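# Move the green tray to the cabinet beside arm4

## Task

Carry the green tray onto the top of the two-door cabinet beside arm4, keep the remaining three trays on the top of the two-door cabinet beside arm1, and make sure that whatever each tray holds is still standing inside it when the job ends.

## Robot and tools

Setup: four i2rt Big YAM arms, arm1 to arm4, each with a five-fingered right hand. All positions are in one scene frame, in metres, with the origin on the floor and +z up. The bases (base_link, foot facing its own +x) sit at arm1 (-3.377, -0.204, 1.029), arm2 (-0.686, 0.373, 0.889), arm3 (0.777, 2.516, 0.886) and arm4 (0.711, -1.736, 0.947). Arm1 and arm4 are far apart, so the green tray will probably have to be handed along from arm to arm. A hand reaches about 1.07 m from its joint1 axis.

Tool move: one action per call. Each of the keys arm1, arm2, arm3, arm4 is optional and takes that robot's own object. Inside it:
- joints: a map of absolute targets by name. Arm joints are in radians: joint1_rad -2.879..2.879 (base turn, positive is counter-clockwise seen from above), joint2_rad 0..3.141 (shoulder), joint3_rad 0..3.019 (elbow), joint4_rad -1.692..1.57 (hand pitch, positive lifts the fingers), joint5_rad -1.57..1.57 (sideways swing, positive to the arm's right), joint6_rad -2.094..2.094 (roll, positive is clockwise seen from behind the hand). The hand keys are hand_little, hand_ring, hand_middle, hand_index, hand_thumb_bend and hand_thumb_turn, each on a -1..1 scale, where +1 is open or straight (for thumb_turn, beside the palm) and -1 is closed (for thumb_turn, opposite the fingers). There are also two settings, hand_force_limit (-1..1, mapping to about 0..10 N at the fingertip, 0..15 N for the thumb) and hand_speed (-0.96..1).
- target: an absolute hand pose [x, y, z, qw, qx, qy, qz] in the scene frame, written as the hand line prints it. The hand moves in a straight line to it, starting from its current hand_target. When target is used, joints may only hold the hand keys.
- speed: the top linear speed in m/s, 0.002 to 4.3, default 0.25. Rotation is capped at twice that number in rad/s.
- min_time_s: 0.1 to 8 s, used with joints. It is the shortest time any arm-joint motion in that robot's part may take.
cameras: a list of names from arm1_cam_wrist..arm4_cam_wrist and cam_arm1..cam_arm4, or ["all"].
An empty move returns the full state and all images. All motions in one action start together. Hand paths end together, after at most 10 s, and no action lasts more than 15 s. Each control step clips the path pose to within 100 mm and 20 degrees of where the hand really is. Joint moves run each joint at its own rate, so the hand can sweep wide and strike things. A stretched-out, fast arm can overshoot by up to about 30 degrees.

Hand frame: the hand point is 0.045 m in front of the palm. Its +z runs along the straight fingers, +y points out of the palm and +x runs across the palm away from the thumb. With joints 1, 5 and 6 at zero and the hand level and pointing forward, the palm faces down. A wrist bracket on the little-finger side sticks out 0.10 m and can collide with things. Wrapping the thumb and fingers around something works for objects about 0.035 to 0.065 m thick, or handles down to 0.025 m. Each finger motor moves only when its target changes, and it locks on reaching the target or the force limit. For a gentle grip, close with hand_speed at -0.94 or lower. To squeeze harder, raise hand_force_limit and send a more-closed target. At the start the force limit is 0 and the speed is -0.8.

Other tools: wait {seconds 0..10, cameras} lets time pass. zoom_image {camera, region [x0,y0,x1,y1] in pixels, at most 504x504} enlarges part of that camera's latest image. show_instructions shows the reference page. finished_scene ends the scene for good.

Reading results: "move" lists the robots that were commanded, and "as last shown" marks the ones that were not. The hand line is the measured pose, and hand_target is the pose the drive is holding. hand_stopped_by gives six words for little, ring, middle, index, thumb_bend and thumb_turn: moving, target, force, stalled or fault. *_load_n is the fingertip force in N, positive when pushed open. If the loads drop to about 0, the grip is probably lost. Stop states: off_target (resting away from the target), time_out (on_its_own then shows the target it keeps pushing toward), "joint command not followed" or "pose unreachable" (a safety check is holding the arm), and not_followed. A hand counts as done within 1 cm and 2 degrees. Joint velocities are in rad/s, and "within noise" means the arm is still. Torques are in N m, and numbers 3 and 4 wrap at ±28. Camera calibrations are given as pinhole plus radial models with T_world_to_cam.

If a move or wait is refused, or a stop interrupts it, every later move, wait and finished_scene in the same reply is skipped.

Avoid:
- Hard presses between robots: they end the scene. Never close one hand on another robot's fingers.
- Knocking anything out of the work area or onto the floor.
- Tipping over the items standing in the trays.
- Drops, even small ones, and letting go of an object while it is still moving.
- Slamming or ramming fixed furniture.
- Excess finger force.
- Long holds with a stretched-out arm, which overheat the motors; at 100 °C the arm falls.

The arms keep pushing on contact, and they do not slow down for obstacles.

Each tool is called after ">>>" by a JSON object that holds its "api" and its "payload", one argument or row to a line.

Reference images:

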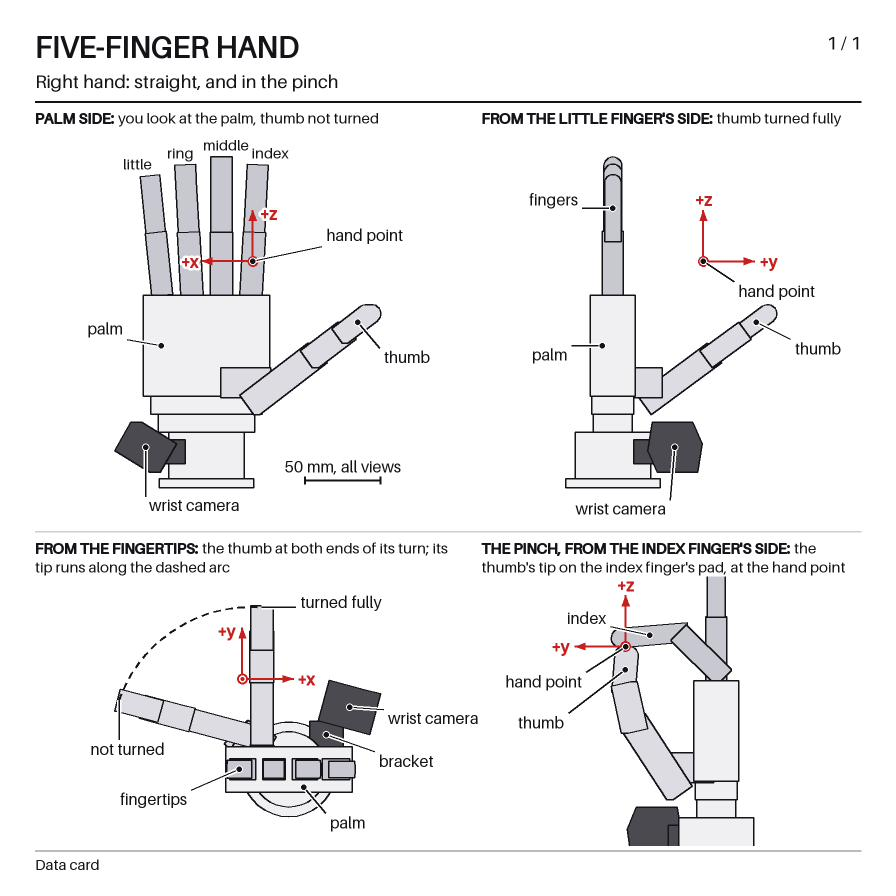

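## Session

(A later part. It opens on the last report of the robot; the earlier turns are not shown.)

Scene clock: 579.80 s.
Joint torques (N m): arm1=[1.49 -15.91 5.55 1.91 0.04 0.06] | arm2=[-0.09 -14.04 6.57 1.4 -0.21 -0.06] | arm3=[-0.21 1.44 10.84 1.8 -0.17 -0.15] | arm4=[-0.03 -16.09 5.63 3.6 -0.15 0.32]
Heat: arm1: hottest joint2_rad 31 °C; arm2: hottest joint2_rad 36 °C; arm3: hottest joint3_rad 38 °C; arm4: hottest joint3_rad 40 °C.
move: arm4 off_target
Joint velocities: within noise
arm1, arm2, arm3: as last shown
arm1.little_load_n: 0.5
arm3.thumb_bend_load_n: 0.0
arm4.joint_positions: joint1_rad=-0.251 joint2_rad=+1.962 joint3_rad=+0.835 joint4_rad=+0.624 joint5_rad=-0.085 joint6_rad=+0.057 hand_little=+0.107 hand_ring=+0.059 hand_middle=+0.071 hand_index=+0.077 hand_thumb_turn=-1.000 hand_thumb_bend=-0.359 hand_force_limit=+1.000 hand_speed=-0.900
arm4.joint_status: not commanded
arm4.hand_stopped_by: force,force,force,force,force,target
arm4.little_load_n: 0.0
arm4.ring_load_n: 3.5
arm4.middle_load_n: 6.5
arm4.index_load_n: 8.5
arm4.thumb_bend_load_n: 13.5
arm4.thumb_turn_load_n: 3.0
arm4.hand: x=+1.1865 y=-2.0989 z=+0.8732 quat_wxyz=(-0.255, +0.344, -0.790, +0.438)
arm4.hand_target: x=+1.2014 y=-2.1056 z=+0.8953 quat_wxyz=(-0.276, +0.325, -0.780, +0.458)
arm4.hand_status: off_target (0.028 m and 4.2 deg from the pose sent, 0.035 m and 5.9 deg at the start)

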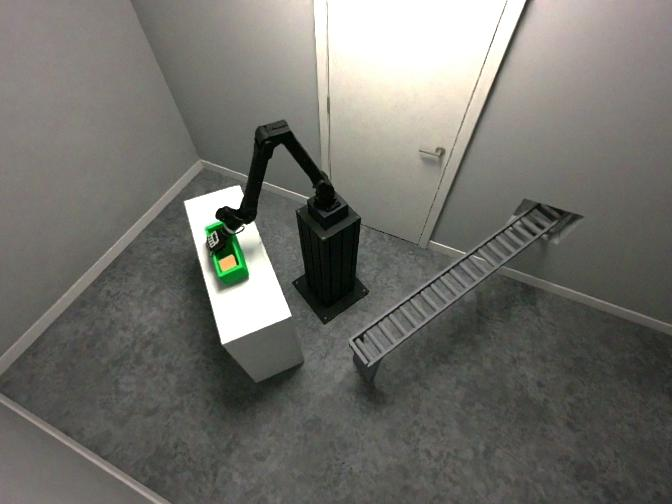

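>>> {"api": "move", "payload": {
  "arm4": {"target":[1.202,-2.106,0.845,-0.2763,0.3245,-0.7800,0.4582],"speed":0.05},
  "cameras": ["cam_arm4"]
}}

>>> {"api": "zoom_image", "payload": {
  "camera": "cam_arm4",
  "region": [170, 200, 270, 310]
}}

Scene clock: 582.17 s.
Joint torques (N m): arm1=[1.38 -15.74 5.5 1.98 0.03 0.04] | arm2=[-0.15 -14.1 6.57 1.4 -0.2 -0.06] | arm3=[-0.15 1.44 10.84 1.8 -0.16 -0.14] | arm4=[0.56 -14.45 6.01 2.95 -0.12 0.07]
Heat: arm1: hottest joint2_rad 31 °C; arm2: hottest joint2_rad 36 °C; arm3: hottest joint3_rad 38 °C; arm4: hottest joint3_rad 40 °C.
move: arm4 off_target
Joint velocities: within noise
arm1, arm2, arm3: as last shown
arm1.little_load_n: 0.0
arm3.middle_load_n: -0.5
arm4.joint_positions: joint1_rad=-0.251 joint2_rad=+2.070 joint3_rad=+0.835 joint4_rad=+0.765 joint5_rad=-0.085 joint6_rad=+0.084 hand_little=+0.107 hand_ring=+0.059 hand_middle=+0.071 hand_index=+0.077 hand_thumb_turn=-1.000 hand_thumb_bend=-0.359 hand_force_limit=+1.000 hand_speed=-0.900
arm4.joint_status: not commanded
arm4.hand_stopped_by: force,force,force,force,force,target
arm4.little_load_n: 0.0
arm4.ring_load_n: 4.0
arm4.middle_load_n: 5.0
arm4.index_load_n: 6.5
arm4.thumb_bend_load_n: 14.5
arm4.thumb_turn_load_n: 1.5
arm4.hand: x=+1.1888 y=-2.0984 z=+0.8410 quat_wxyz=(-0.267, +0.331, -0.787, +0.447)
arm4.hand_target: x=+1.2015 y=-2.1056 z=+0.8453 quat_wxyz=(-0.276, +0.325, -0.780, +0.458)
arm4.hand_status: off_target (0.016 m and 2.0 deg from the pose sent, 0.033 m and 4.3 deg at the start)

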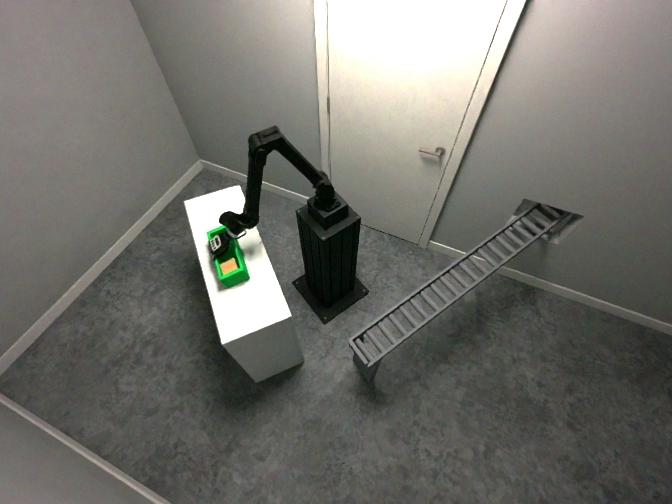

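Scaled by 4.582 from the camera's image (finer frame: 960x720).

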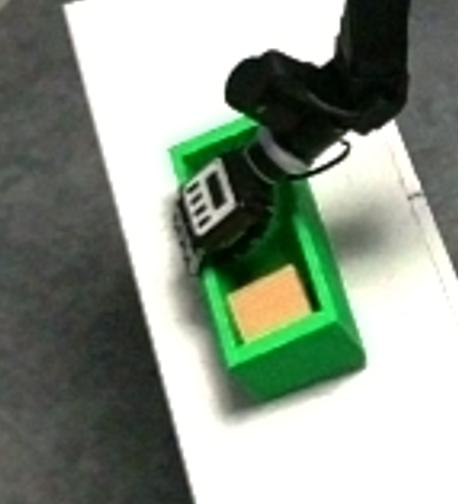

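>>> {"api": "zoom_image", "payload": {
  "camera": "cam_arm4",
  "region": [200, 220, 260, 300]
}}

Scaled by 6.300 from the camera's image (finer frame: 960x720).

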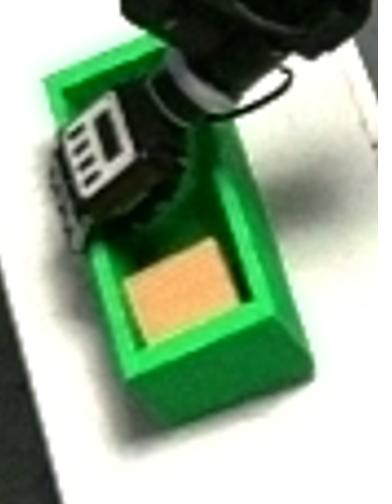

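>>> {"api": "move", "payload": {
  "arm4": {"target":[1.202,-2.106,0.822,-0.2763,0.3245,-0.7800,0.4582],"speed":0.03},
  "cameras": ["cam_arm4","arm4_cam_wrist"]
}}

>>> {"api": "zoom_image", "payload": {
  "camera": "cam_arm4",
  "region": [200, 220, 260, 300]
}}

Scene clock: 585.53 s.
Joint torques (N m): arm1=[1.14 -15.85 5.45 1.94 0.01 0.02] | arm2=[-0.09 -14.04 6.57 1.4 -0.2 -0.06] | arm3=[-0.21 1.44 10.84 1.8 -0.17 -0.14] | arm4=[0.38 -12.4 5.5 2.28 -0.1 0.09]
Heat: arm1: hottest joint2_rad 31 °C; arm2: hottest joint2_rad 36 °C; arm3: hottest joint3_rad 38 °C; arm4: hottest joint3_rad 40 °C.
move: arm4 off_target
Joint velocities: within noise
arm1, arm2, arm3: as last shown
arm2.middle_load_n: -0.5
arm2.thumb_bend_load_n: 0.5
arm2.thumb_turn_load_n: 0.5
arm4.joint_positions: joint1_rad=-0.251 joint2_rad=+2.110 joint3_rad=+0.854 joint4_rad=+0.836 joint5_rad=-0.085 joint6_rad=+0.084 hand_little=+0.107 hand_ring=+0.059 hand_middle=+0.071 hand_index=+0.077 hand_thumb_turn=-1.000 hand_thumb_bend=-0.359 hand_force_limit=+1.000 hand_speed=-0.900
arm4.joint_status: not commanded
arm4.hand_stopped_by: force,force,force,force,force,target
arm4.little_load_n: 0.0
arm4.ring_load_n: 3.5
arm4.middle_load_n: 4.5
arm4.index_load_n: 6.0
arm4.thumb_bend_load_n: 14.0
arm4.thumb_turn_load_n: 1.0
arm4.hand: x=+1.1982 y=-2.1069 z=+0.8392 quat_wxyz=(-0.275, +0.327, -0.774, +0.467)
arm4.hand_target: x=+1.2013 y=-2.1055 z=+0.8224 quat_wxyz=(-0.276, +0.325, -0.780, +0.458)
arm4.hand_status: off_target (0.018 m and 1.2 deg from the pose sent, 0.024 m and 2.0 deg at the start)
pictures: arm4_cam_wrist, cam_arm4
arm4_cam_wrist: T_world_to_cam=[[-0.42078, 0.142, -0.89598, 1.55283], [0.06322, 0.98986, 0.1272, 1.90003], [0.90496, -0.00312, -0.42549, -0.61882]] pos_world=[1.0933, -2.1032, 0.88632]

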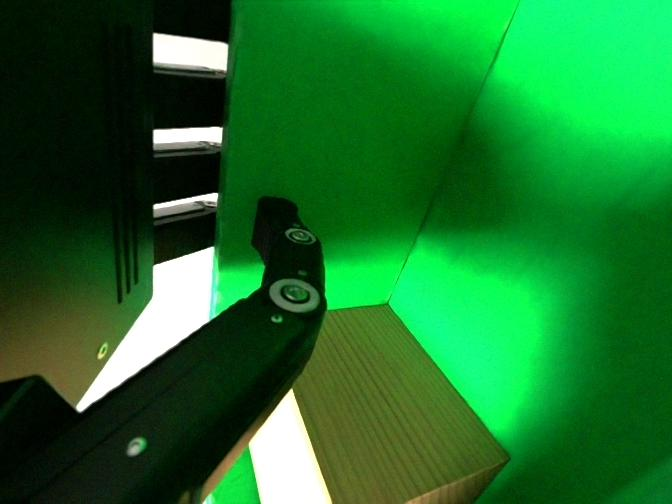

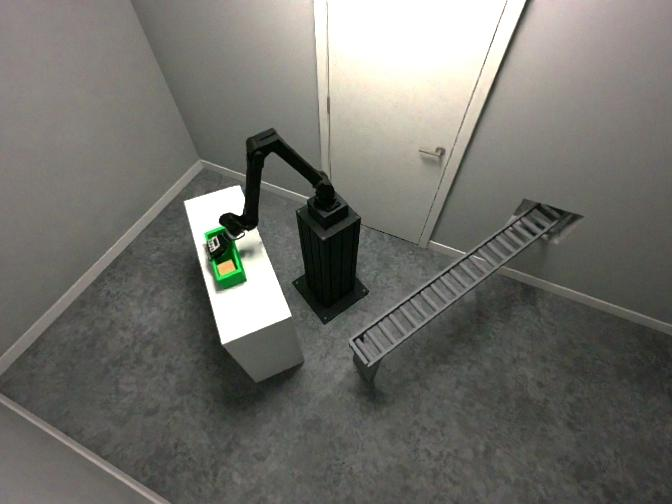

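Scaled by 6.300 from the camera's image (finer frame: 960x720).

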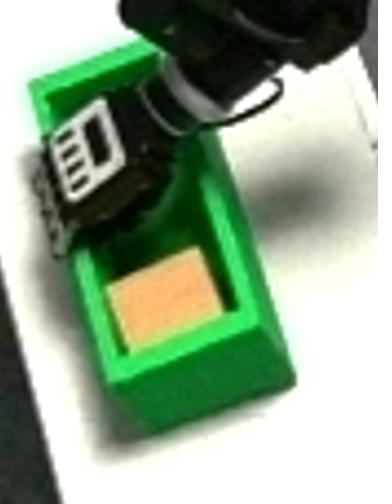

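>>> {"api": "move", "payload": {
  "arm4": {"target":[1.198,-2.104,0.826,-0.25642,0.33189,-0.79515,0.43801],"speed":0.03},
  "cameras": ["cam_arm4"]
}}

>>> {"api": "zoom_image", "payload": {
  "camera": "cam_arm4",
  "region": [200, 220, 260, 300]
}}

Scene clock: 588.63 s.
Joint torques (N m): arm1=[1.38 -16.38 5.49 1.95 0.01 0.02] | arm2=[-0.21 -14.1 6.58 1.4 -0.21 -0.06] | arm3=[-0.21 1.38 10.84 1.78 -0.16 -0.14] | arm4=[0.62 -14.8 4.82 0.8 0.18 -0.07]
Heat: arm1: hottest joint2_rad 31 °C; arm2: hottest joint2_rad 36 °C; arm3: hottest joint3_rad 38 °C; arm4: hottest joint3_rad 40 °C.
move: arm4 off_target
Joint velocities: within noise
arm1, arm2, arm3: as last shown
arm1.middle_load_n: 0.5
arm2.middle_load_n: 0.0
arm2.thumb_bend_load_n: 0.0
arm2.thumb_turn_load_n: 0.0
arm3.ring_load_n: -0.5
arm3.middle_load_n: 0.0
arm4.joint_positions: joint1_rad=-0.249 joint2_rad=+2.094 joint3_rad=+0.876 joint4_rad=+0.757 joint5_rad=-0.076 joint6_rad=+0.086 hand_little=+0.107 hand_ring=+0.059 hand_middle=+0.071 hand_index=+0.077 hand_thumb_turn=-1.000 hand_thumb_bend=-0.359 hand_force_limit=+1.000 hand_speed=-0.900
arm4.joint_status: not commanded
arm4.hand_stopped_by: force,force,force,force,force,target
arm4.little_load_n: 0.0
arm4.ring_load_n: 5.0
arm4.middle_load_n: 5.5
arm4.index_load_n: 6.0
arm4.thumb_bend_load_n: 14.5
arm4.thumb_turn_load_n: 1.0
arm4.hand: x=+1.2001 y=-2.1090 z=+0.8393 quat_wxyz=(-0.266, +0.328, -0.786, +0.452)
arm4.hand_target: x=+1.1976 y=-2.1039 z=+0.8262 quat_wxyz=(-0.256, +0.332, -0.795, +0.438)
arm4.hand_status: off_target (0.014 m and 2.3 deg from the pose sent, 0.014 m and 4.6 deg at the start)

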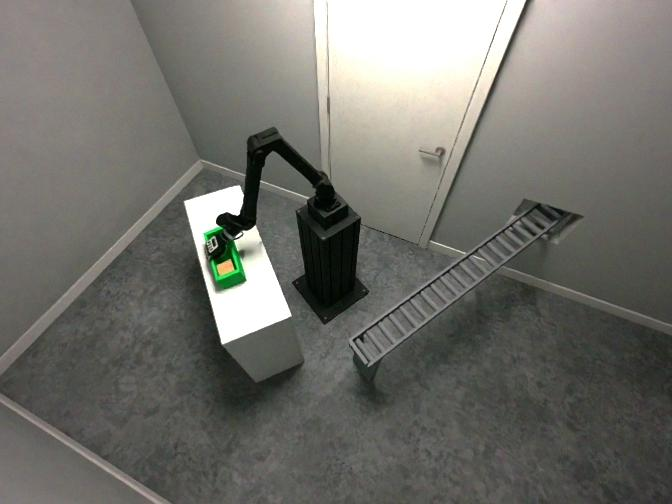

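Scaled by 6.300 from the camera's image (finer frame: 960x720).

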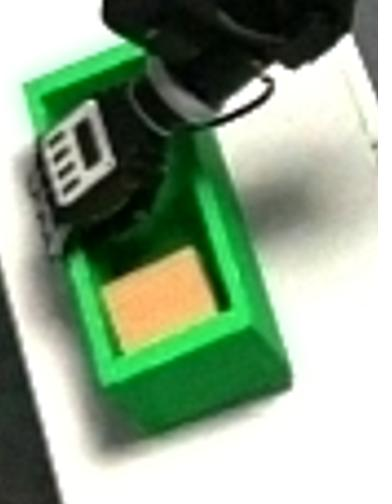

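>>> {"api": "zoom_image", "payload": {
  "camera": "cam_arm4",
  "region": [208, 258, 252, 296]
}}

>>> {"api": "zoom_image", "payload": {
  "camera": "cam_arm4",
  "region": [196, 222, 240, 262]
}}

Scaled by 11.455 from the camera's image (finer frame: 960x720).

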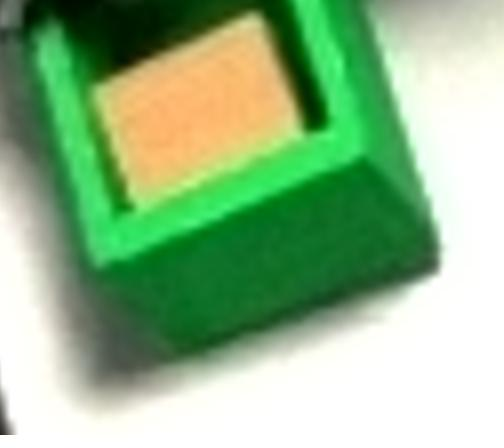

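Scaled by 11.455 from the camera's image (finer frame: 960x720).

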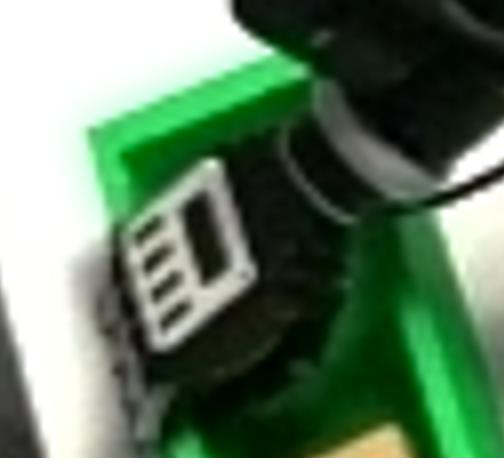

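>>> {"api": "move", "payload": {
  "arm4": {"target":[1.198,-2.106,0.812,-0.2650,0.3290,-0.7862,0.4500],"speed":0.03},
  "cameras": ["cam_arm4"]
}}

>>> {"api": "zoom_image", "payload": {
  "camera": "cam_arm4",
  "region": [208, 258, 252, 296]
}}

Scene clock: 592.10 s.
Joint torques (N m): arm1=[1.32 -15.85 5.61 1.89 0.01 0.07] | arm2=[-0.09 -14.04 6.57 1.42 -0.2 -0.06] | arm3=[-0.21 1.44 10.82 1.81 -0.17 -0.14] | arm4=[-0.15 -12.16 4.49 2.13 -0.15 -0.07]
Heat: arm1: hottest joint2_rad 31 °C; arm2: hottest joint2_rad 36 °C; arm3: hottest joint3_rad 38 °C; arm4: hottest joint3_rad 40 °C.
move: arm4 off_target
Joint velocities: within noise
arm1, arm2, arm3: as last shown
arm1.middle_load_n: 0.0
arm2.ring_load_n: -0.5
arm3.ring_load_n: 0.0
arm4.joint_positions: joint1_rad=-0.249 joint2_rad=+2.114 joint3_rad=+0.876 joint4_rad=+0.812 joint5_rad=-0.077 joint6_rad=+0.086 hand_little=+0.107 hand_ring=+0.059 hand_middle=+0.071 hand_index=+0.077 hand_thumb_turn=-1.000 hand_thumb_bend=-0.359 hand_force_limit=+1.000 hand_speed=-0.900
arm4.joint_status: not commanded
arm4.hand_stopped_by: force,force,force,force,force,target
arm4.little_load_n: 0.0
arm4.ring_load_n: 4.0
arm4.middle_load_n: 5.0
arm4.index_load_n: 6.0
arm4.thumb_bend_load_n: 14.5
arm4.thumb_turn_load_n: 1.0
arm4.hand: x=+1.2035 y=-2.1119 z=+0.8393 quat_wxyz=(-0.272, +0.325, -0.777, +0.466)
arm4.hand_target: x=+1.1969 y=-2.1053 z=+0.8130 quat_wxyz=(-0.265, +0.329, -0.787, +0.450)
arm4.hand_status: off_target (0.028 m and 2.3 deg from the pose sent, 0.028 m and 0.3 deg at the start)

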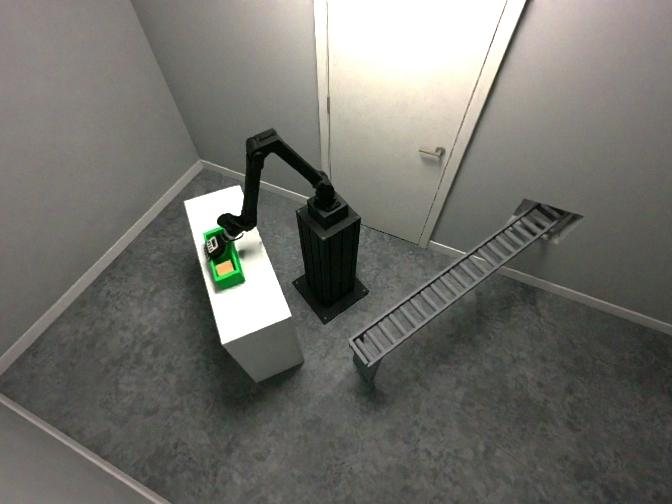

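Scaled by 11.455 from the camera's image (finer frame: 960x720).

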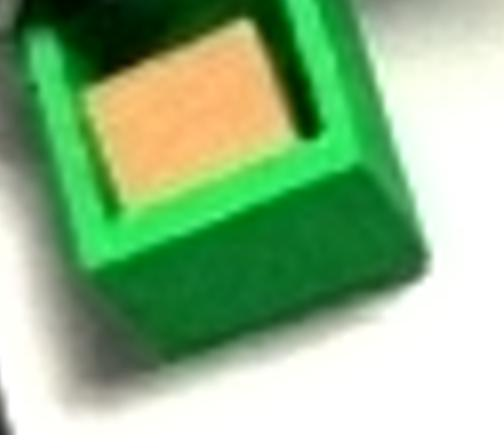

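>>> {"api": "move", "payload": {
  "arm4": {"target":[1.199,-2.106,0.832,-0.2610,0.3305,-0.7890,0.4463],"speed":0.03},
  "cameras": ["cam_arm4","arm4_cam_wrist"]
}}

>>> {"api": "zoom_image", "payload": {
  "camera": "cam_arm4",
  "region": [208, 258, 252, 296]
}}

Scene clock: 595.67 s.
Joint torques (N m): arm1=[1.73 -15.74 5.56 1.94 0.04 0.05] | arm2=[-0.15 -14.04 6.57 1.42 -0.21 -0.06] | arm3=[-0.21 1.49 10.84 1.8 -0.16 -0.14] | arm4=[0.44 -15.85 4.36 0.96 0.06 -0.08]
Heat: arm1: hottest joint2_rad 31 °C; arm2: hottest joint2_rad 36 °C; arm3: hottest joint3_rad 38 °C; arm4: hottest joint3_rad 39 °C.
move: arm4 done
Joint velocities: within noise
arm1.joint_positions: joint1_rad=-1.613 joint2_rad=+1.930 joint3_rad=+0.812 joint4_rad=+0.749 joint5_rad=+0.061 joint6_rad=+0.103 hand_little=+0.150 hand_ring=+0.150 hand_middle=+0.150 hand_index=+0.150 hand_thumb_turn=-1.000 hand_thumb_bend=-0.120 hand_force_limit=+1.000 hand_speed=-0.850
arm1.joint_status: not commanded
arm1.hand_stopped_by: target,target,target,target,target,target
arm1.little_load_n: 0.0
arm1.ring_load_n: 0.0
arm1.middle_load_n: 0.0
arm1.index_load_n: 0.0
arm1.thumb_bend_load_n: 0.0
arm1.thumb_turn_load_n: 0.0
arm1.hand: x=-3.4419 y=+0.4107 z=+0.9967 quat_wxyz=(+0.565, -0.824, +0.032, +0.022)
arm1.hand_target: x=-3.4469 y=+0.4099 z=+0.9998 quat_wxyz=(+0.566, -0.824, +0.032, +0.026)
arm1.hand_status: not commanded
arm2.joint_positions: joint1_rad=+0.799 joint2_rad=+1.781 joint3_rad=+0.822 joint4_rad=+0.543 joint5_rad=-0.117 joint6_rad=-0.106 hand_little=+0.200 hand_ring=+0.200 hand_middle=+0.200 hand_index=+0.200 hand_thumb_turn=-1.000 hand_thumb_bend=-0.080 hand_force_limit=+1.000 hand_speed=-0.850
arm2.joint_status: not commanded
arm2.hand_stopped_by: target,target,target,target,target,target
arm2.little_load_n: 0.0
arm2.ring_load_n: 0.0
arm2.middle_load_n: -0.5
arm2.index_load_n: 0.0
arm2.thumb_bend_load_n: 0.0
arm2.thumb_turn_load_n: 0.0
arm2.hand: x=-1.0489 y=-0.1096 z=+0.9024 quat_wxyz=(+0.178, -0.221, -0.806, +0.520)
arm2.hand_target: x=-1.0501 y=-0.1070 z=+0.9001 quat_wxyz=(+0.178, -0.219, -0.810, +0.515)
arm2.hand_status: not commanded
arm3.joint_positions: joint1_rad=-0.251 joint2_rad=+0.638 joint3_rad=+1.377 joint4_rad=-1.217 joint5_rad=-0.253 joint6_rad=-1.341 hand_little=+1.000 hand_ring=+1.000 hand_middle=+1.000 hand_index=+1.000 hand_thumb_turn=+1.000 hand_thumb_bend=+1.000 hand_force_limit=+0.000 hand_speed=-0.800
arm3.joint_status: not commanded
arm3.hand_stopped_by: target,target,target,target,target,target
arm3.little_load_n: 0.0
arm3.ring_load_n: 0.0
arm3.middle_load_n: 0.0
arm3.index_load_n: 0.0
arm3.thumb_bend_load_n: 0.0
arm3.thumb_turn_load_n: 0.0
arm3.hand: x=+1.0338 y=+2.5864 z=+1.3871 quat_wxyz=(-0.229, +0.848, +0.082, +0.471)
arm3.hand_target: x=+1.0328 y=+2.5862 z=+1.3993 quat_wxyz=(-0.231, +0.841, +0.083, +0.483)
arm3.hand_status: not commanded
arm4.joint_positions: joint1_rad=-0.249 joint2_rad=+2.100 joint3_rad=+0.876 joint4_rad=+0.777 joint5_rad=-0.076 joint6_rad=+0.086 hand_little=+0.107 hand_ring=+0.059 hand_middle=+0.071 hand_index=+0.077 hand_thumb_turn=-1.000 hand_thumb_bend=-0.359 hand_force_limit=+1.000 hand_speed=-0.900
arm4.joint_status: not commanded
arm4.hand_stopped_by: force,force,force,force,force,target
arm4.little_load_n: 0.0
arm4.ring_load_n: 4.5
arm4.middle_load_n: 6.0
arm4.index_load_n: 7.0
arm4.thumb_bend_load_n: 14.0
arm4.thumb_turn_load_n: 1.0
arm4.hand: x=+1.2014 y=-2.1102 z=+0.8397 quat_wxyz=(-0.268, +0.327, -0.782, +0.457)
arm4.hand_target: x=+1.1988 y=-2.1060 z=+0.8321 quat_wxyz=(-0.261, +0.331, -0.789, +0.447)
arm4.hand_status: done (0.009 m and 1.7 deg from the pose sent, 0.010 m and 3.0 deg at the start)
pictures: arm4_cam_wrist, cam_arm4
arm4_cam_wrist: T_world_to_cam=[[-0.43876, 0.1603, -0.88419, 1.60545], [0.07285, 0.98707, 0.1428, 1.87236], [0.89565, -0.00175, -0.44477, -0.5913]] pos_world=[1.09762, -2.10653, 0.88916]

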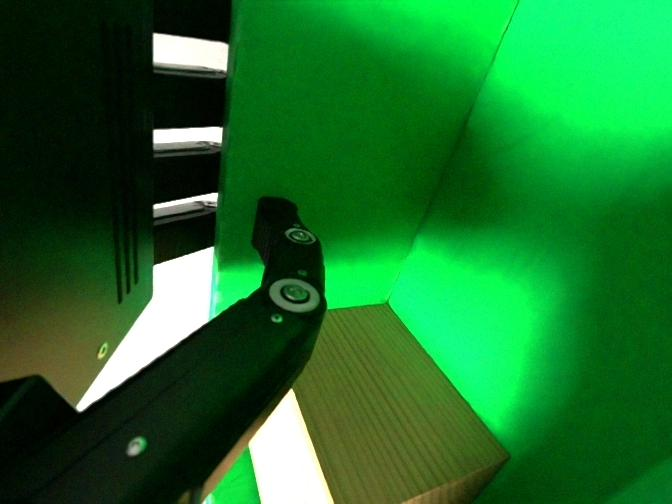

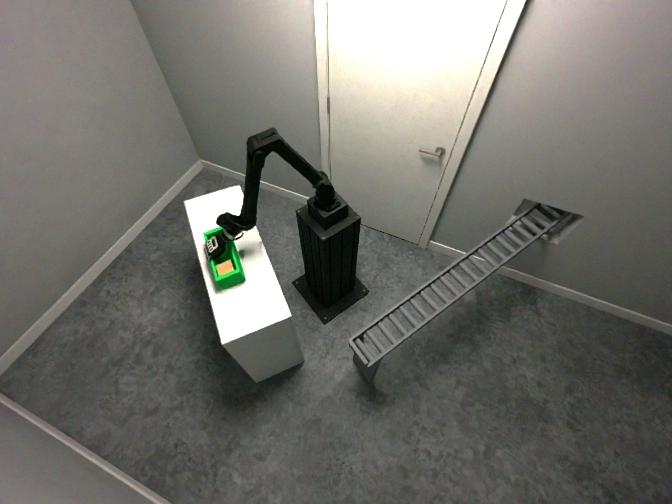

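Scaled by 11.455 from the camera's image (finer frame: 960x720).

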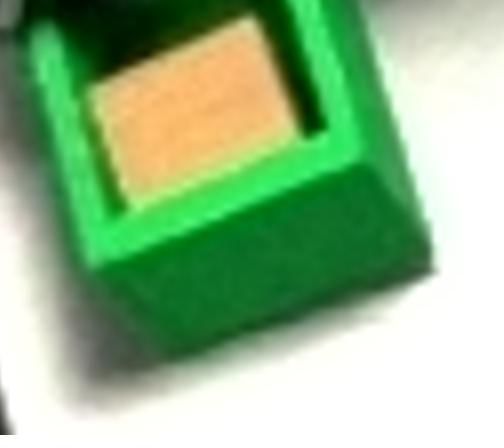

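>>> {"api": "move", "payload": {
  "arm4": {"target":[1.200,-2.108,0.826,-0.29109,0.32487,-0.75469,0.49006],"speed":0.03},
  "cameras": ["cam_arm4","arm4_cam_wrist"]
}}

>>> {"api": "zoom_image", "payload": {
  "camera": "cam_arm4",
  "region": [208, 258, 252, 296]
}}

Scene clock: 601.23 s.
Joint torques (N m): arm1=[1.14 -15.56 5.5 1.99 0.03 0.05] | arm2=[-0.15 -14.04 6.58 1.4 -0.2 -0.06] | arm3=[-0.21 1.38 10.84 1.81 -0.17 -0.14] | arm4=[-0.44 -13.8 3.29 2.76 -0.34 -0.1]
Heat: arm1: hottest joint2_rad 31 °C; arm2: hottest joint2_rad 36 °C; arm3: hottest joint3_rad 38 °C; arm4: hottest joint3_rad 39 °C.
move: arm4 off_target
Joint velocities: within noise
arm1, arm2, arm3: as last shown
arm2.middle_load_n: 0.0
arm2.thumb_bend_load_n: 0.5
arm4.joint_positions: joint1_rad=-0.249 joint2_rad=+2.160 joint3_rad=+0.856 joint4_rad=+0.963 joint5_rad=-0.096 joint6_rad=+0.083 hand_little=+0.107 hand_ring=+0.059 hand_middle=+0.071 hand_index=+0.077 hand_thumb_turn=-1.000 hand_thumb_bend=-0.359 hand_force_limit=+1.000 hand_speed=-0.900
arm4.joint_status: not commanded
arm4.hand_stopped_by: force,force,force,force,force,target
arm4.little_load_n: 0.0
arm4.ring_load_n: 4.0
arm4.middle_load_n: 5.0
arm4.index_load_n: 6.5
arm4.thumb_bend_load_n: 14.5
arm4.thumb_turn_load_n: 1.5
arm4.hand: x=+1.2064 y=-2.1100 z=+0.8390 quat_wxyz=(-0.293, +0.324, -0.752, +0.494)
arm4.hand_target: x=+1.1998 y=-2.1079 z=+0.8263 quat_wxyz=(-0.291, +0.325, -0.755, +0.490)
arm4.hand_status: off_target (0.015 m and 0.7 deg from the pose sent, 0.014 m and 5.6 deg at the start)
pictures: arm4_cam_wrist, cam_arm4
arm4_cam_wrist: T_world_to_cam=[[-0.36598, 0.09087, -0.92617, 1.40788], [0.04526, 0.99578, 0.07981, 1.97644], [0.92952, -0.01271, -0.36855, -0.72396]] pos_world=[1.09875, -2.10523, 0.87938]

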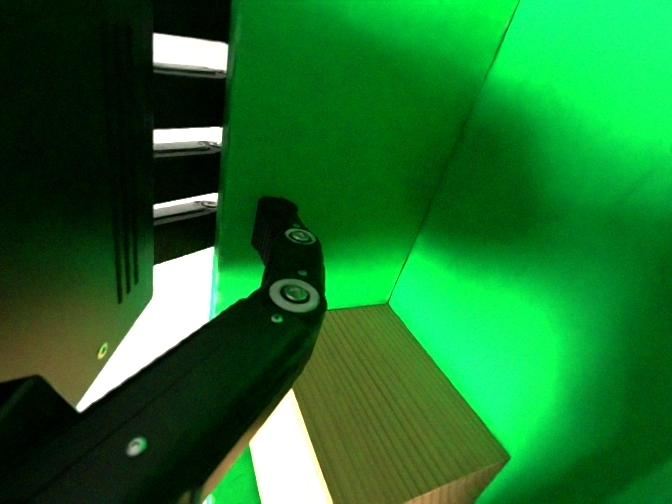

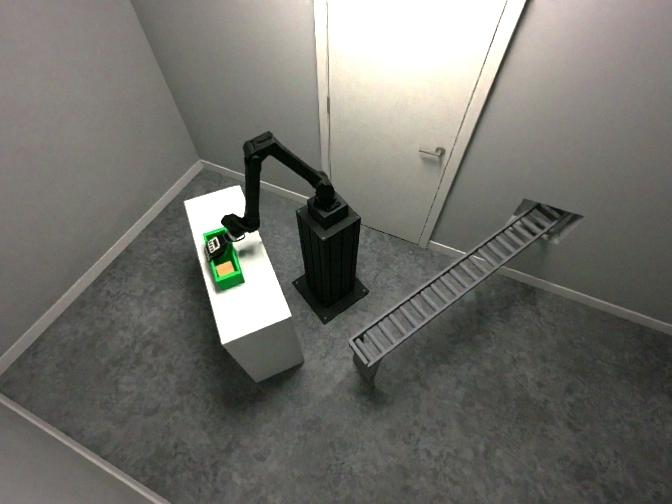

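Scaled by 11.455 from the camera's image (finer frame: 960x720).

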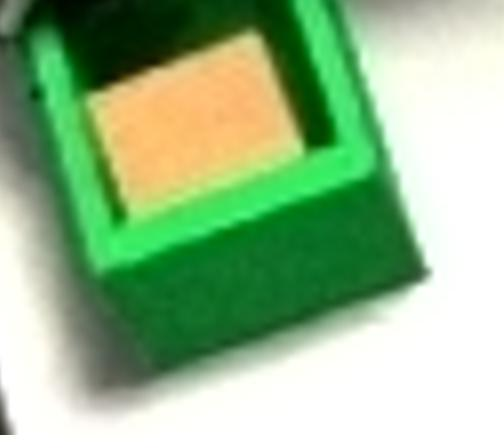

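>>> {"api": "move", "payload": {
  "arm4": {"target":[1.202,-2.109,0.838,-0.2880,0.3250,-0.7585,0.4850],"speed":0.03}
}}

>>> {"api": "move", "payload": {
  "arm4": {"joints":{"hand_thumb_bend":-0.31,"hand_speed":-0.93}},
  "cameras": ["cam_arm4","arm4_cam_wrist"]
}}

>>> {"api": "zoom_image", "payload": {
  "camera": "cam_arm4",
  "region": [208, 258, 252, 296]
}}

Scene clock: 602.90 s.
Joint torques (N m): arm1=[1.38 -15.79 5.59 1.92 0.05 0.03] | arm2=[-0.09 -14.1 6.6 1.39 -0.21 -0.06] | arm3=[-0.21 1.44 10.85 1.81 -0.16 -0.14] | arm4=[-0.09 -16.91 3.45 1.22 -0.16 -0.07]
Heat: arm1: hottest joint2_rad 31 °C; arm2: hottest joint2_rad 36 °C; arm3: hottest joint3_rad 38 °C; arm4: hottest joint3_rad 39 °C.
move: arm4 done
Joint velocities: within noise
arm1, arm2, arm3: as last shown
arm2.thumb_bend_load_n: 0.0
arm3.thumb_bend_load_n: -0.5
arm4.joint_positions: joint1_rad=-0.249 joint2_rad=+2.155 joint3_rad=+0.856 joint4_rad=+0.948 joint5_rad=-0.096 joint6_rad=+0.083 hand_little=+0.107 hand_ring=+0.059 hand_middle=+0.071 hand_index=+0.077 hand_thumb_turn=-1.000 hand_thumb_bend=-0.359 hand_force_limit=+1.000 hand_speed=-0.900
arm4.joint_status: not commanded
arm4.hand_stopped_by: force,force,force,force,force,target
arm4.little_load_n: 0.0
arm4.ring_load_n: 4.5
arm4.middle_load_n: 6.0
arm4.index_load_n: 7.0
arm4.thumb_bend_load_n: 14.5
arm4.thumb_turn_load_n: 1.5
arm4.hand: x=+1.2057 y=-2.1093 z=+0.8385 quat_wxyz=(-0.292, +0.325, -0.754, +0.491)
arm4.hand_target: x=+1.2019 y=-2.1090 z=+0.8379 quat_wxyz=(-0.288, +0.325, -0.759, +0.485)
arm4.hand_status: done (0.004 m and 0.9 deg from the pose sent, 0.005 m and 1.5 deg at the start)
pictures: none

Scene clock: 603.90 s.
Joint torques (N m): arm1=[1.55 -15.68 5.53 1.91 -0.02 0.04] | arm2=[-0.15 -14.04 6.56 1.42 -0.2 -0.06] | arm3=[-0.21 1.44 10.84 1.8 -0.17 -0.14] | arm4=[-0.09 -16.5 3.4 1.24 -0.19 -0.07]
Heat: arm1: hottest joint2_rad 31 °C; arm2: hottest joint2_rad 36 °C; arm3: hottest joint3_rad 38 °C; arm4: hottest joint3_rad 39 °C.
move: arm4 done
Joint velocities: within noise
arm1, arm2, arm3: as last shown
arm2.ring_load_n: -0.5
arm2.middle_load_n: -0.5
arm3.thumb_bend_load_n: 0.0
arm4.joint_positions: joint1_rad=-0.249 joint2_rad=+2.155 joint3_rad=+0.856 joint4_rad=+0.948 joint5_rad=-0.096 joint6_rad=+0.083 hand_little=+0.107 hand_ring=+0.059 hand_middle=+0.071 hand_index=+0.077 hand_thumb_turn=-1.000 hand_thumb_bend=-0.307 hand_force_limit=+1.000 hand_speed=-0.930
arm4.joint_status: all done
arm4.hand_stopped_by: force,force,force,force,target,target
arm4.little_load_n: -0.5
arm4.ring_load_n: 4.5
arm4.middle_load_n: 5.5
arm4.index_load_n: 7.0
arm4.thumb_bend_load_n: 4.5
arm4.thumb_turn_load_n: 1.0
arm4.hand: x=+1.2057 y=-2.1094 z=+0.8387 quat_wxyz=(-0.292, +0.325, -0.754, +0.491)
arm4.hand_target: x=+1.2019 y=-2.1090 z=+0.8380 quat_wxyz=(-0.288, +0.325, -0.759, +0.485)
arm4.hand_status: not commanded
pictures: arm4_cam_wrist, cam_arm4
arm4_cam_wrist: T_world_to_cam=[[-0.37284, 0.097, -0.92281, 1.42563], [0.04587, 0.99523, 0.08608, 1.96878], [0.92676, -0.01023, -0.37551, -0.70905]] pos_world=[1.09835, -2.10493, 0.87986]

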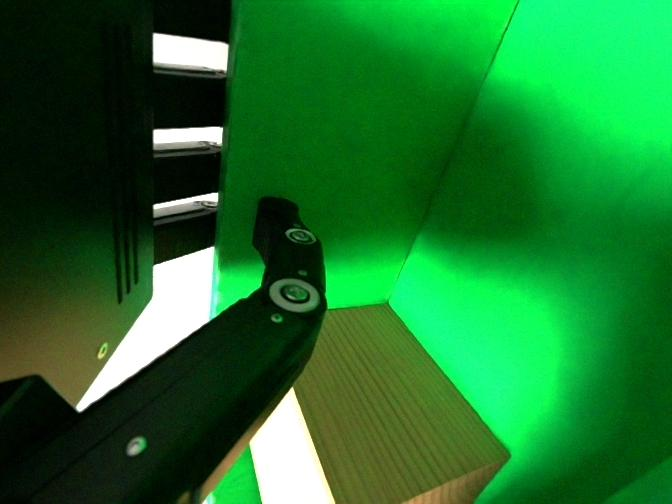

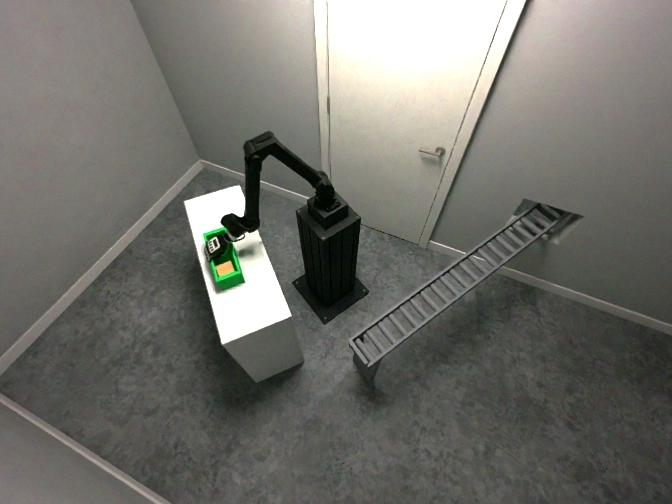

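Scaled by 11.455 from the camera's image (finer frame: 960x720).

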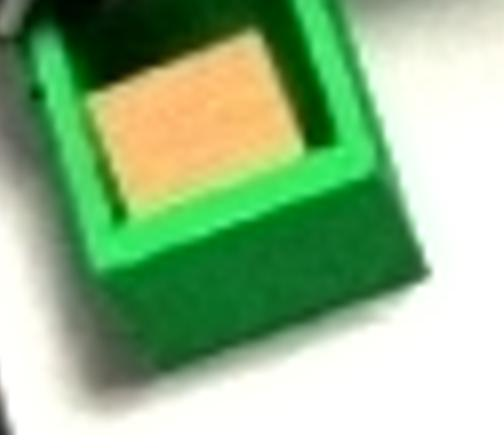

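>>> {"api": "move", "payload": {
  "arm4": {"joints":{"hand_thumb_bend":-0.28,"hand_speed":-0.93}}
}}

>>> {"api": "move", "payload": {
  "arm4": {"joints":{"hand_thumb_bend":-0.24,"hand_speed":-0.93}},
  "cameras": ["cam_arm4","arm4_cam_wrist"]
}}

>>> {"api": "zoom_image", "payload": {
  "camera": "cam_arm4",
  "region": [208, 258, 252, 296]
}}

Scene clock: 605.03 s.
Joint torques (N m): arm1=[1.49 -15.62 5.5 2.03 0.04 0.04] | arm2=[-0.15 -14.1 6.58 1.39 -0.2 -0.06] | arm3=[-0.21 1.38 10.84 1.81 -0.16 -0.14] | arm4=[-0.32 -16.97 3.44 1.32 -0.17 -0.08]
Heat: arm1: hottest joint2_rad 31 °C; arm2: hottest joint2_rad 36 °C; arm3: hottest joint3_rad 38 °C; arm4: hottest joint3_rad 39 °C.
move: arm4 done
Joint velocities: within noise
arm1, arm2, arm3: as last shown
arm2.middle_load_n: 0.0
arm3.thumb_bend_load_n: 0.5
arm4.joint_positions: joint1_rad=-0.249 joint2_rad=+2.155 joint3_rad=+0.856 joint4_rad=+0.948 joint5_rad=-0.096 joint6_rad=+0.083 hand_little=+0.107 hand_ring=+0.059 hand_middle=+0.071 hand_index=+0.077 hand_thumb_turn=-1.000 hand_thumb_bend=-0.279 hand_force_limit=+1.000 hand_speed=-0.930
arm4.joint_status: all done
arm4.hand_stopped_by: force,force,force,force,target,target
arm4.little_load_n: 0.0
arm4.ring_load_n: 4.0
arm4.middle_load_n: 5.5
arm4.index_load_n: 6.5
arm4.thumb_bend_load_n: 1.5
arm4.thumb_turn_load_n: 0.5
arm4.hand: x=+1.2057 y=-2.1094 z=+0.8387 quat_wxyz=(-0.292, +0.325, -0.754, +0.491)
arm4.hand_target: x=+1.2019 y=-2.1090 z=+0.8379 quat_wxyz=(-0.288, +0.325, -0.759, +0.485)
arm4.hand_status: not commanded
pictures: none

Scene clock: 605.90 s.
Joint torques (N m): arm1=[1.08 -15.56 5.59 1.89 0.05 0.04] | arm2=[-0.09 -14.1 6.57 1.43 -0.21 -0.06] | arm3=[-0.21 1.44 10.82 1.81 -0.17 -0.14] | arm4=[-0.15 -16.67 3.45 1.33 -0.19 -0.08]
Heat: arm1: hottest joint2_rad 31 °C; arm2: hottest joint2_rad 36 °C; arm3: hottest joint3_rad 38 °C; arm4: hottest joint3_rad 39 °C.
move: arm4 done
Joint velocities: within noise
arm1, arm2, arm3: as last shown
arm2.ring_load_n: 0.0
arm3.thumb_bend_load_n: 0.0
arm3.thumb_turn_load_n: -0.5
arm4.joint_positions: joint1_rad=-0.249 joint2_rad=+2.154 joint3_rad=+0.856 joint4_rad=+0.947 joint5_rad=-0.096 joint6_rad=+0.083 hand_little=+0.107 hand_ring=+0.059 hand_middle=+0.071 hand_index=+0.077 hand_thumb_turn=-1.000 hand_thumb_bend=-0.239 hand_force_limit=+1.000 hand_speed=-0.930
arm4.joint_status: all done
arm4.hand_stopped_by: force,force,force,force,target,target
arm4.little_load_n: 0.0
arm4.ring_load_n: 2.0
arm4.middle_load_n: 3.5
arm4.index_load_n: 4.5
arm4.thumb_bend_load_n: 1.0
arm4.thumb_turn_load_n: 0.5
arm4.hand: x=+1.2056 y=-2.1093 z=+0.8386 quat_wxyz=(-0.292, +0.325, -0.754, +0.490)
arm4.hand_target: x=+1.2019 y=-2.1090 z=+0.8379 quat_wxyz=(-0.288, +0.325, -0.759, +0.485)
arm4.hand_status: not commanded
pictures: arm4_cam_wrist, cam_arm4
arm4_cam_wrist: T_world_to_cam=[[-0.37332, 0.09741, -0.92257, 1.42687], [0.0458, 0.9952, 0.08655, 1.96826], [0.92657, -0.00994, -0.37599, -0.70767]] pos_world=[1.09825, -2.10483, 0.87996]

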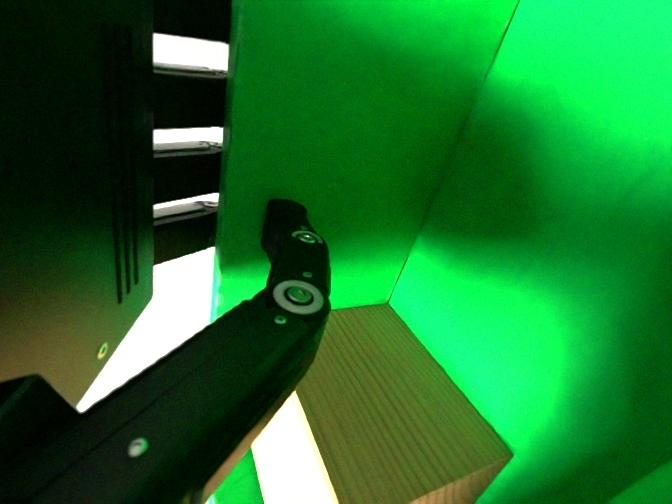

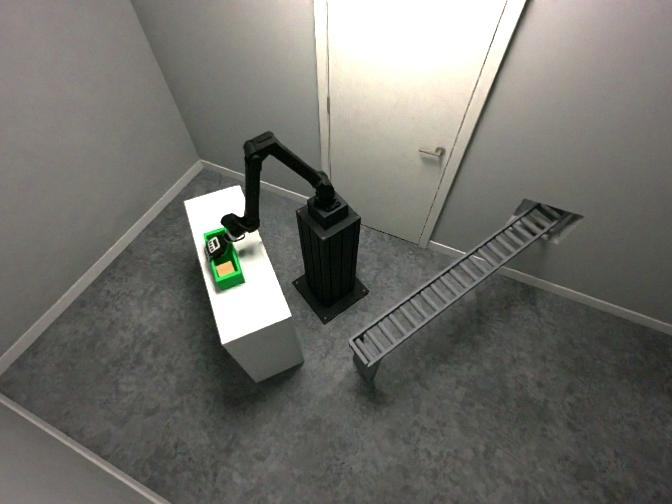

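Scaled by 11.455 from the camera's image (finer frame: 960x720).

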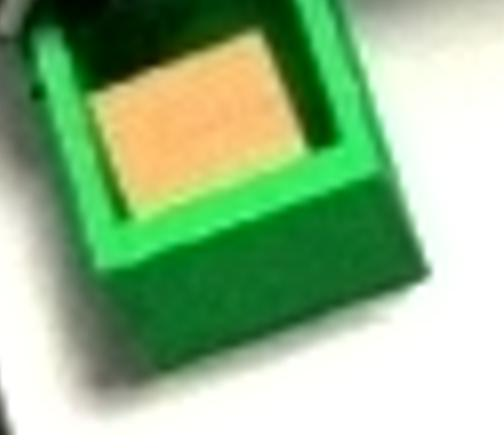

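>>> {"api": "move", "payload": {
  "arm4": {"joints":{"hand_thumb_bend":-0.2,"hand_index":0.1,"hand_middle":0.1,"hand_ring":0.1,"hand_little":0.13,"hand_speed":-0.93}}
}}

>>> {"api": "move", "payload": {
  "arm4": {"joints":{"hand_thumb_bend":-0.1,"hand_index":0.2,"hand_middle":0.2,"hand_ring":0.2,"hand_little":0.2,"hand_speed":-0.88}},
  "cameras": ["cam_arm4","arm4_cam_wrist"]
}}

>>> {"api": "zoom_image", "payload": {
  "camera": "cam_arm4",
  "region": [208, 258, 252, 296]
}}

Scene clock: 607.20 s.
Joint torques (N m): arm1=[1.32 -15.97 5.48 1.92 0.04 0.05] | arm2=[-0.21 -13.98 6.6 1.42 -0.21 -0.06] | arm3=[-0.21 1.44 10.84 1.8 -0.16 -0.14] | arm4=[-0.15 -16.91 3.47 1.43 -0.16 -0.06]
Heat: arm1: hottest joint2_rad 31 °C; arm2: hottest joint2_rad 36 °C; arm3: hottest joint3_rad 38 °C; arm4: hottest joint3_rad 39 °C.
move: arm4 done
Joint velocities: within noise
arm1, arm2, arm3: as last shown
arm2.ring_load_n: -0.5
arm4.joint_positions: joint1_rad=-0.249 joint2_rad=+2.154 joint3_rad=+0.856 joint4_rad=+0.944 joint5_rad=-0.096 joint6_rad=+0.083 hand_little=+0.130 hand_ring=+0.100 hand_middle=+0.100 hand_index=+0.100 hand_thumb_turn=-1.000 hand_thumb_bend=-0.200 hand_force_limit=+1.000 hand_speed=-0.930
arm4.joint_status: all done
arm4.hand_stopped_by: target,target,target,target,target,target
arm4.little_load_n: 0.0
arm4.ring_load_n: 0.0
arm4.middle_load_n: 0.0
arm4.index_load_n: 0.5
arm4.thumb_bend_load_n: 0.0
arm4.thumb_turn_load_n: 0.0
arm4.hand: x=+1.2054 y=-2.1091 z=+0.8383 quat_wxyz=(-0.291, +0.325, -0.755, +0.490)
arm4.hand_target: x=+1.2019 y=-2.1090 z=+0.8379 quat_wxyz=(-0.288, +0.325, -0.759, +0.485)
arm4.hand_status: not commanded
pictures: none

Scene clock: 608.27 s.
Joint torques (N m): arm1=[1.26 -15.79 5.67 1.95 0.01 0.02] | arm2=[-0.03 -14.04 6.58 1.4 -0.21 -0.06] | arm3=[-0.21 1.44 10.85 1.78 -0.16 -0.14] | arm4=[-0.32 -16.5 3.45 1.5 -0.17 -0.06]
Heat: arm1: hottest joint2_rad 31 °C; arm2: hottest joint2_rad 36 °C; arm3: hottest joint3_rad 38 °C; arm4: hottest joint3_rad 39 °C.
move: arm4 done
Joint velocities: within noise
arm1, arm2, arm3: as last shown
arm2.ring_load_n: 0.0
arm4.joint_positions: joint1_rad=-0.249 joint2_rad=+2.154 joint3_rad=+0.856 joint4_rad=+0.942 joint5_rad=-0.096 joint6_rad=+0.083 hand_little=+0.200 hand_ring=+0.200 hand_middle=+0.200 hand_index=+0.200 hand_thumb_turn=-1.000 hand_thumb_bend=-0.100 hand_force_limit=+1.000 hand_speed=-0.880
arm4.joint_status: all done
arm4.hand_stopped_by: target,target,target,target,target,target
arm4.little_load_n: 0.0
arm4.ring_load_n: 0.0
arm4.middle_load_n: 0.0
arm4.index_load_n: 0.0
arm4.thumb_bend_load_n: 0.0
arm4.thumb_turn_load_n: 0.0
arm4.hand: x=+1.2052 y=-2.1089 z=+0.8377 quat_wxyz=(-0.291, +0.325, -0.756, +0.489)
arm4.hand_target: x=+1.2019 y=-2.1090 z=+0.8379 quat_wxyz=(-0.288, +0.325, -0.759, +0.485)
arm4.hand_status: not commanded
pictures: arm4_cam_wrist, cam_arm4
arm4_cam_wrist: T_world_to_cam=[[-0.37648, 0.10033, -0.92098, 1.43446], [0.04615, 0.99491, 0.08952, 1.96443], [0.92528, -0.0088, -0.37919, -0.70095]] pos_world=[1.09795, -2.10454, 0.87945]

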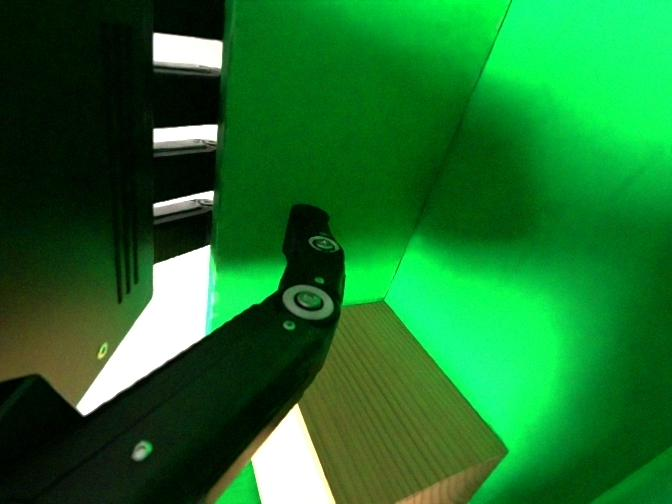

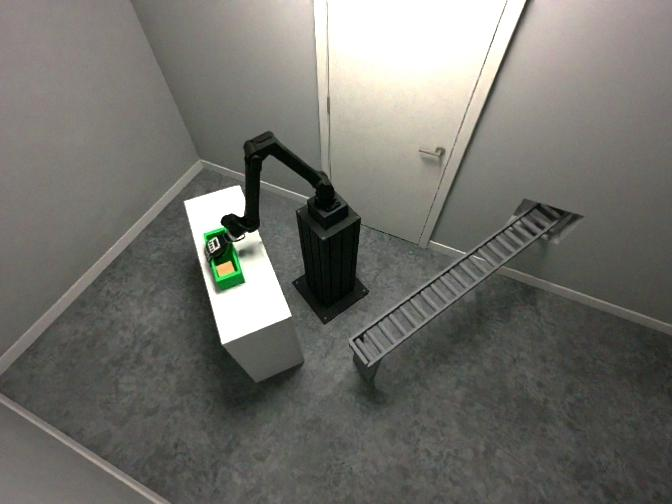

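Scaled by 11.455 from the camera's image (finer frame: 960x720).

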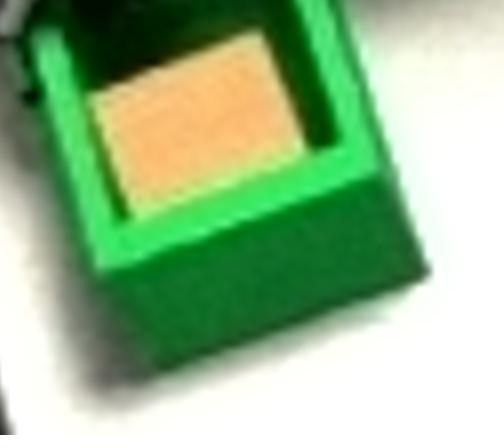

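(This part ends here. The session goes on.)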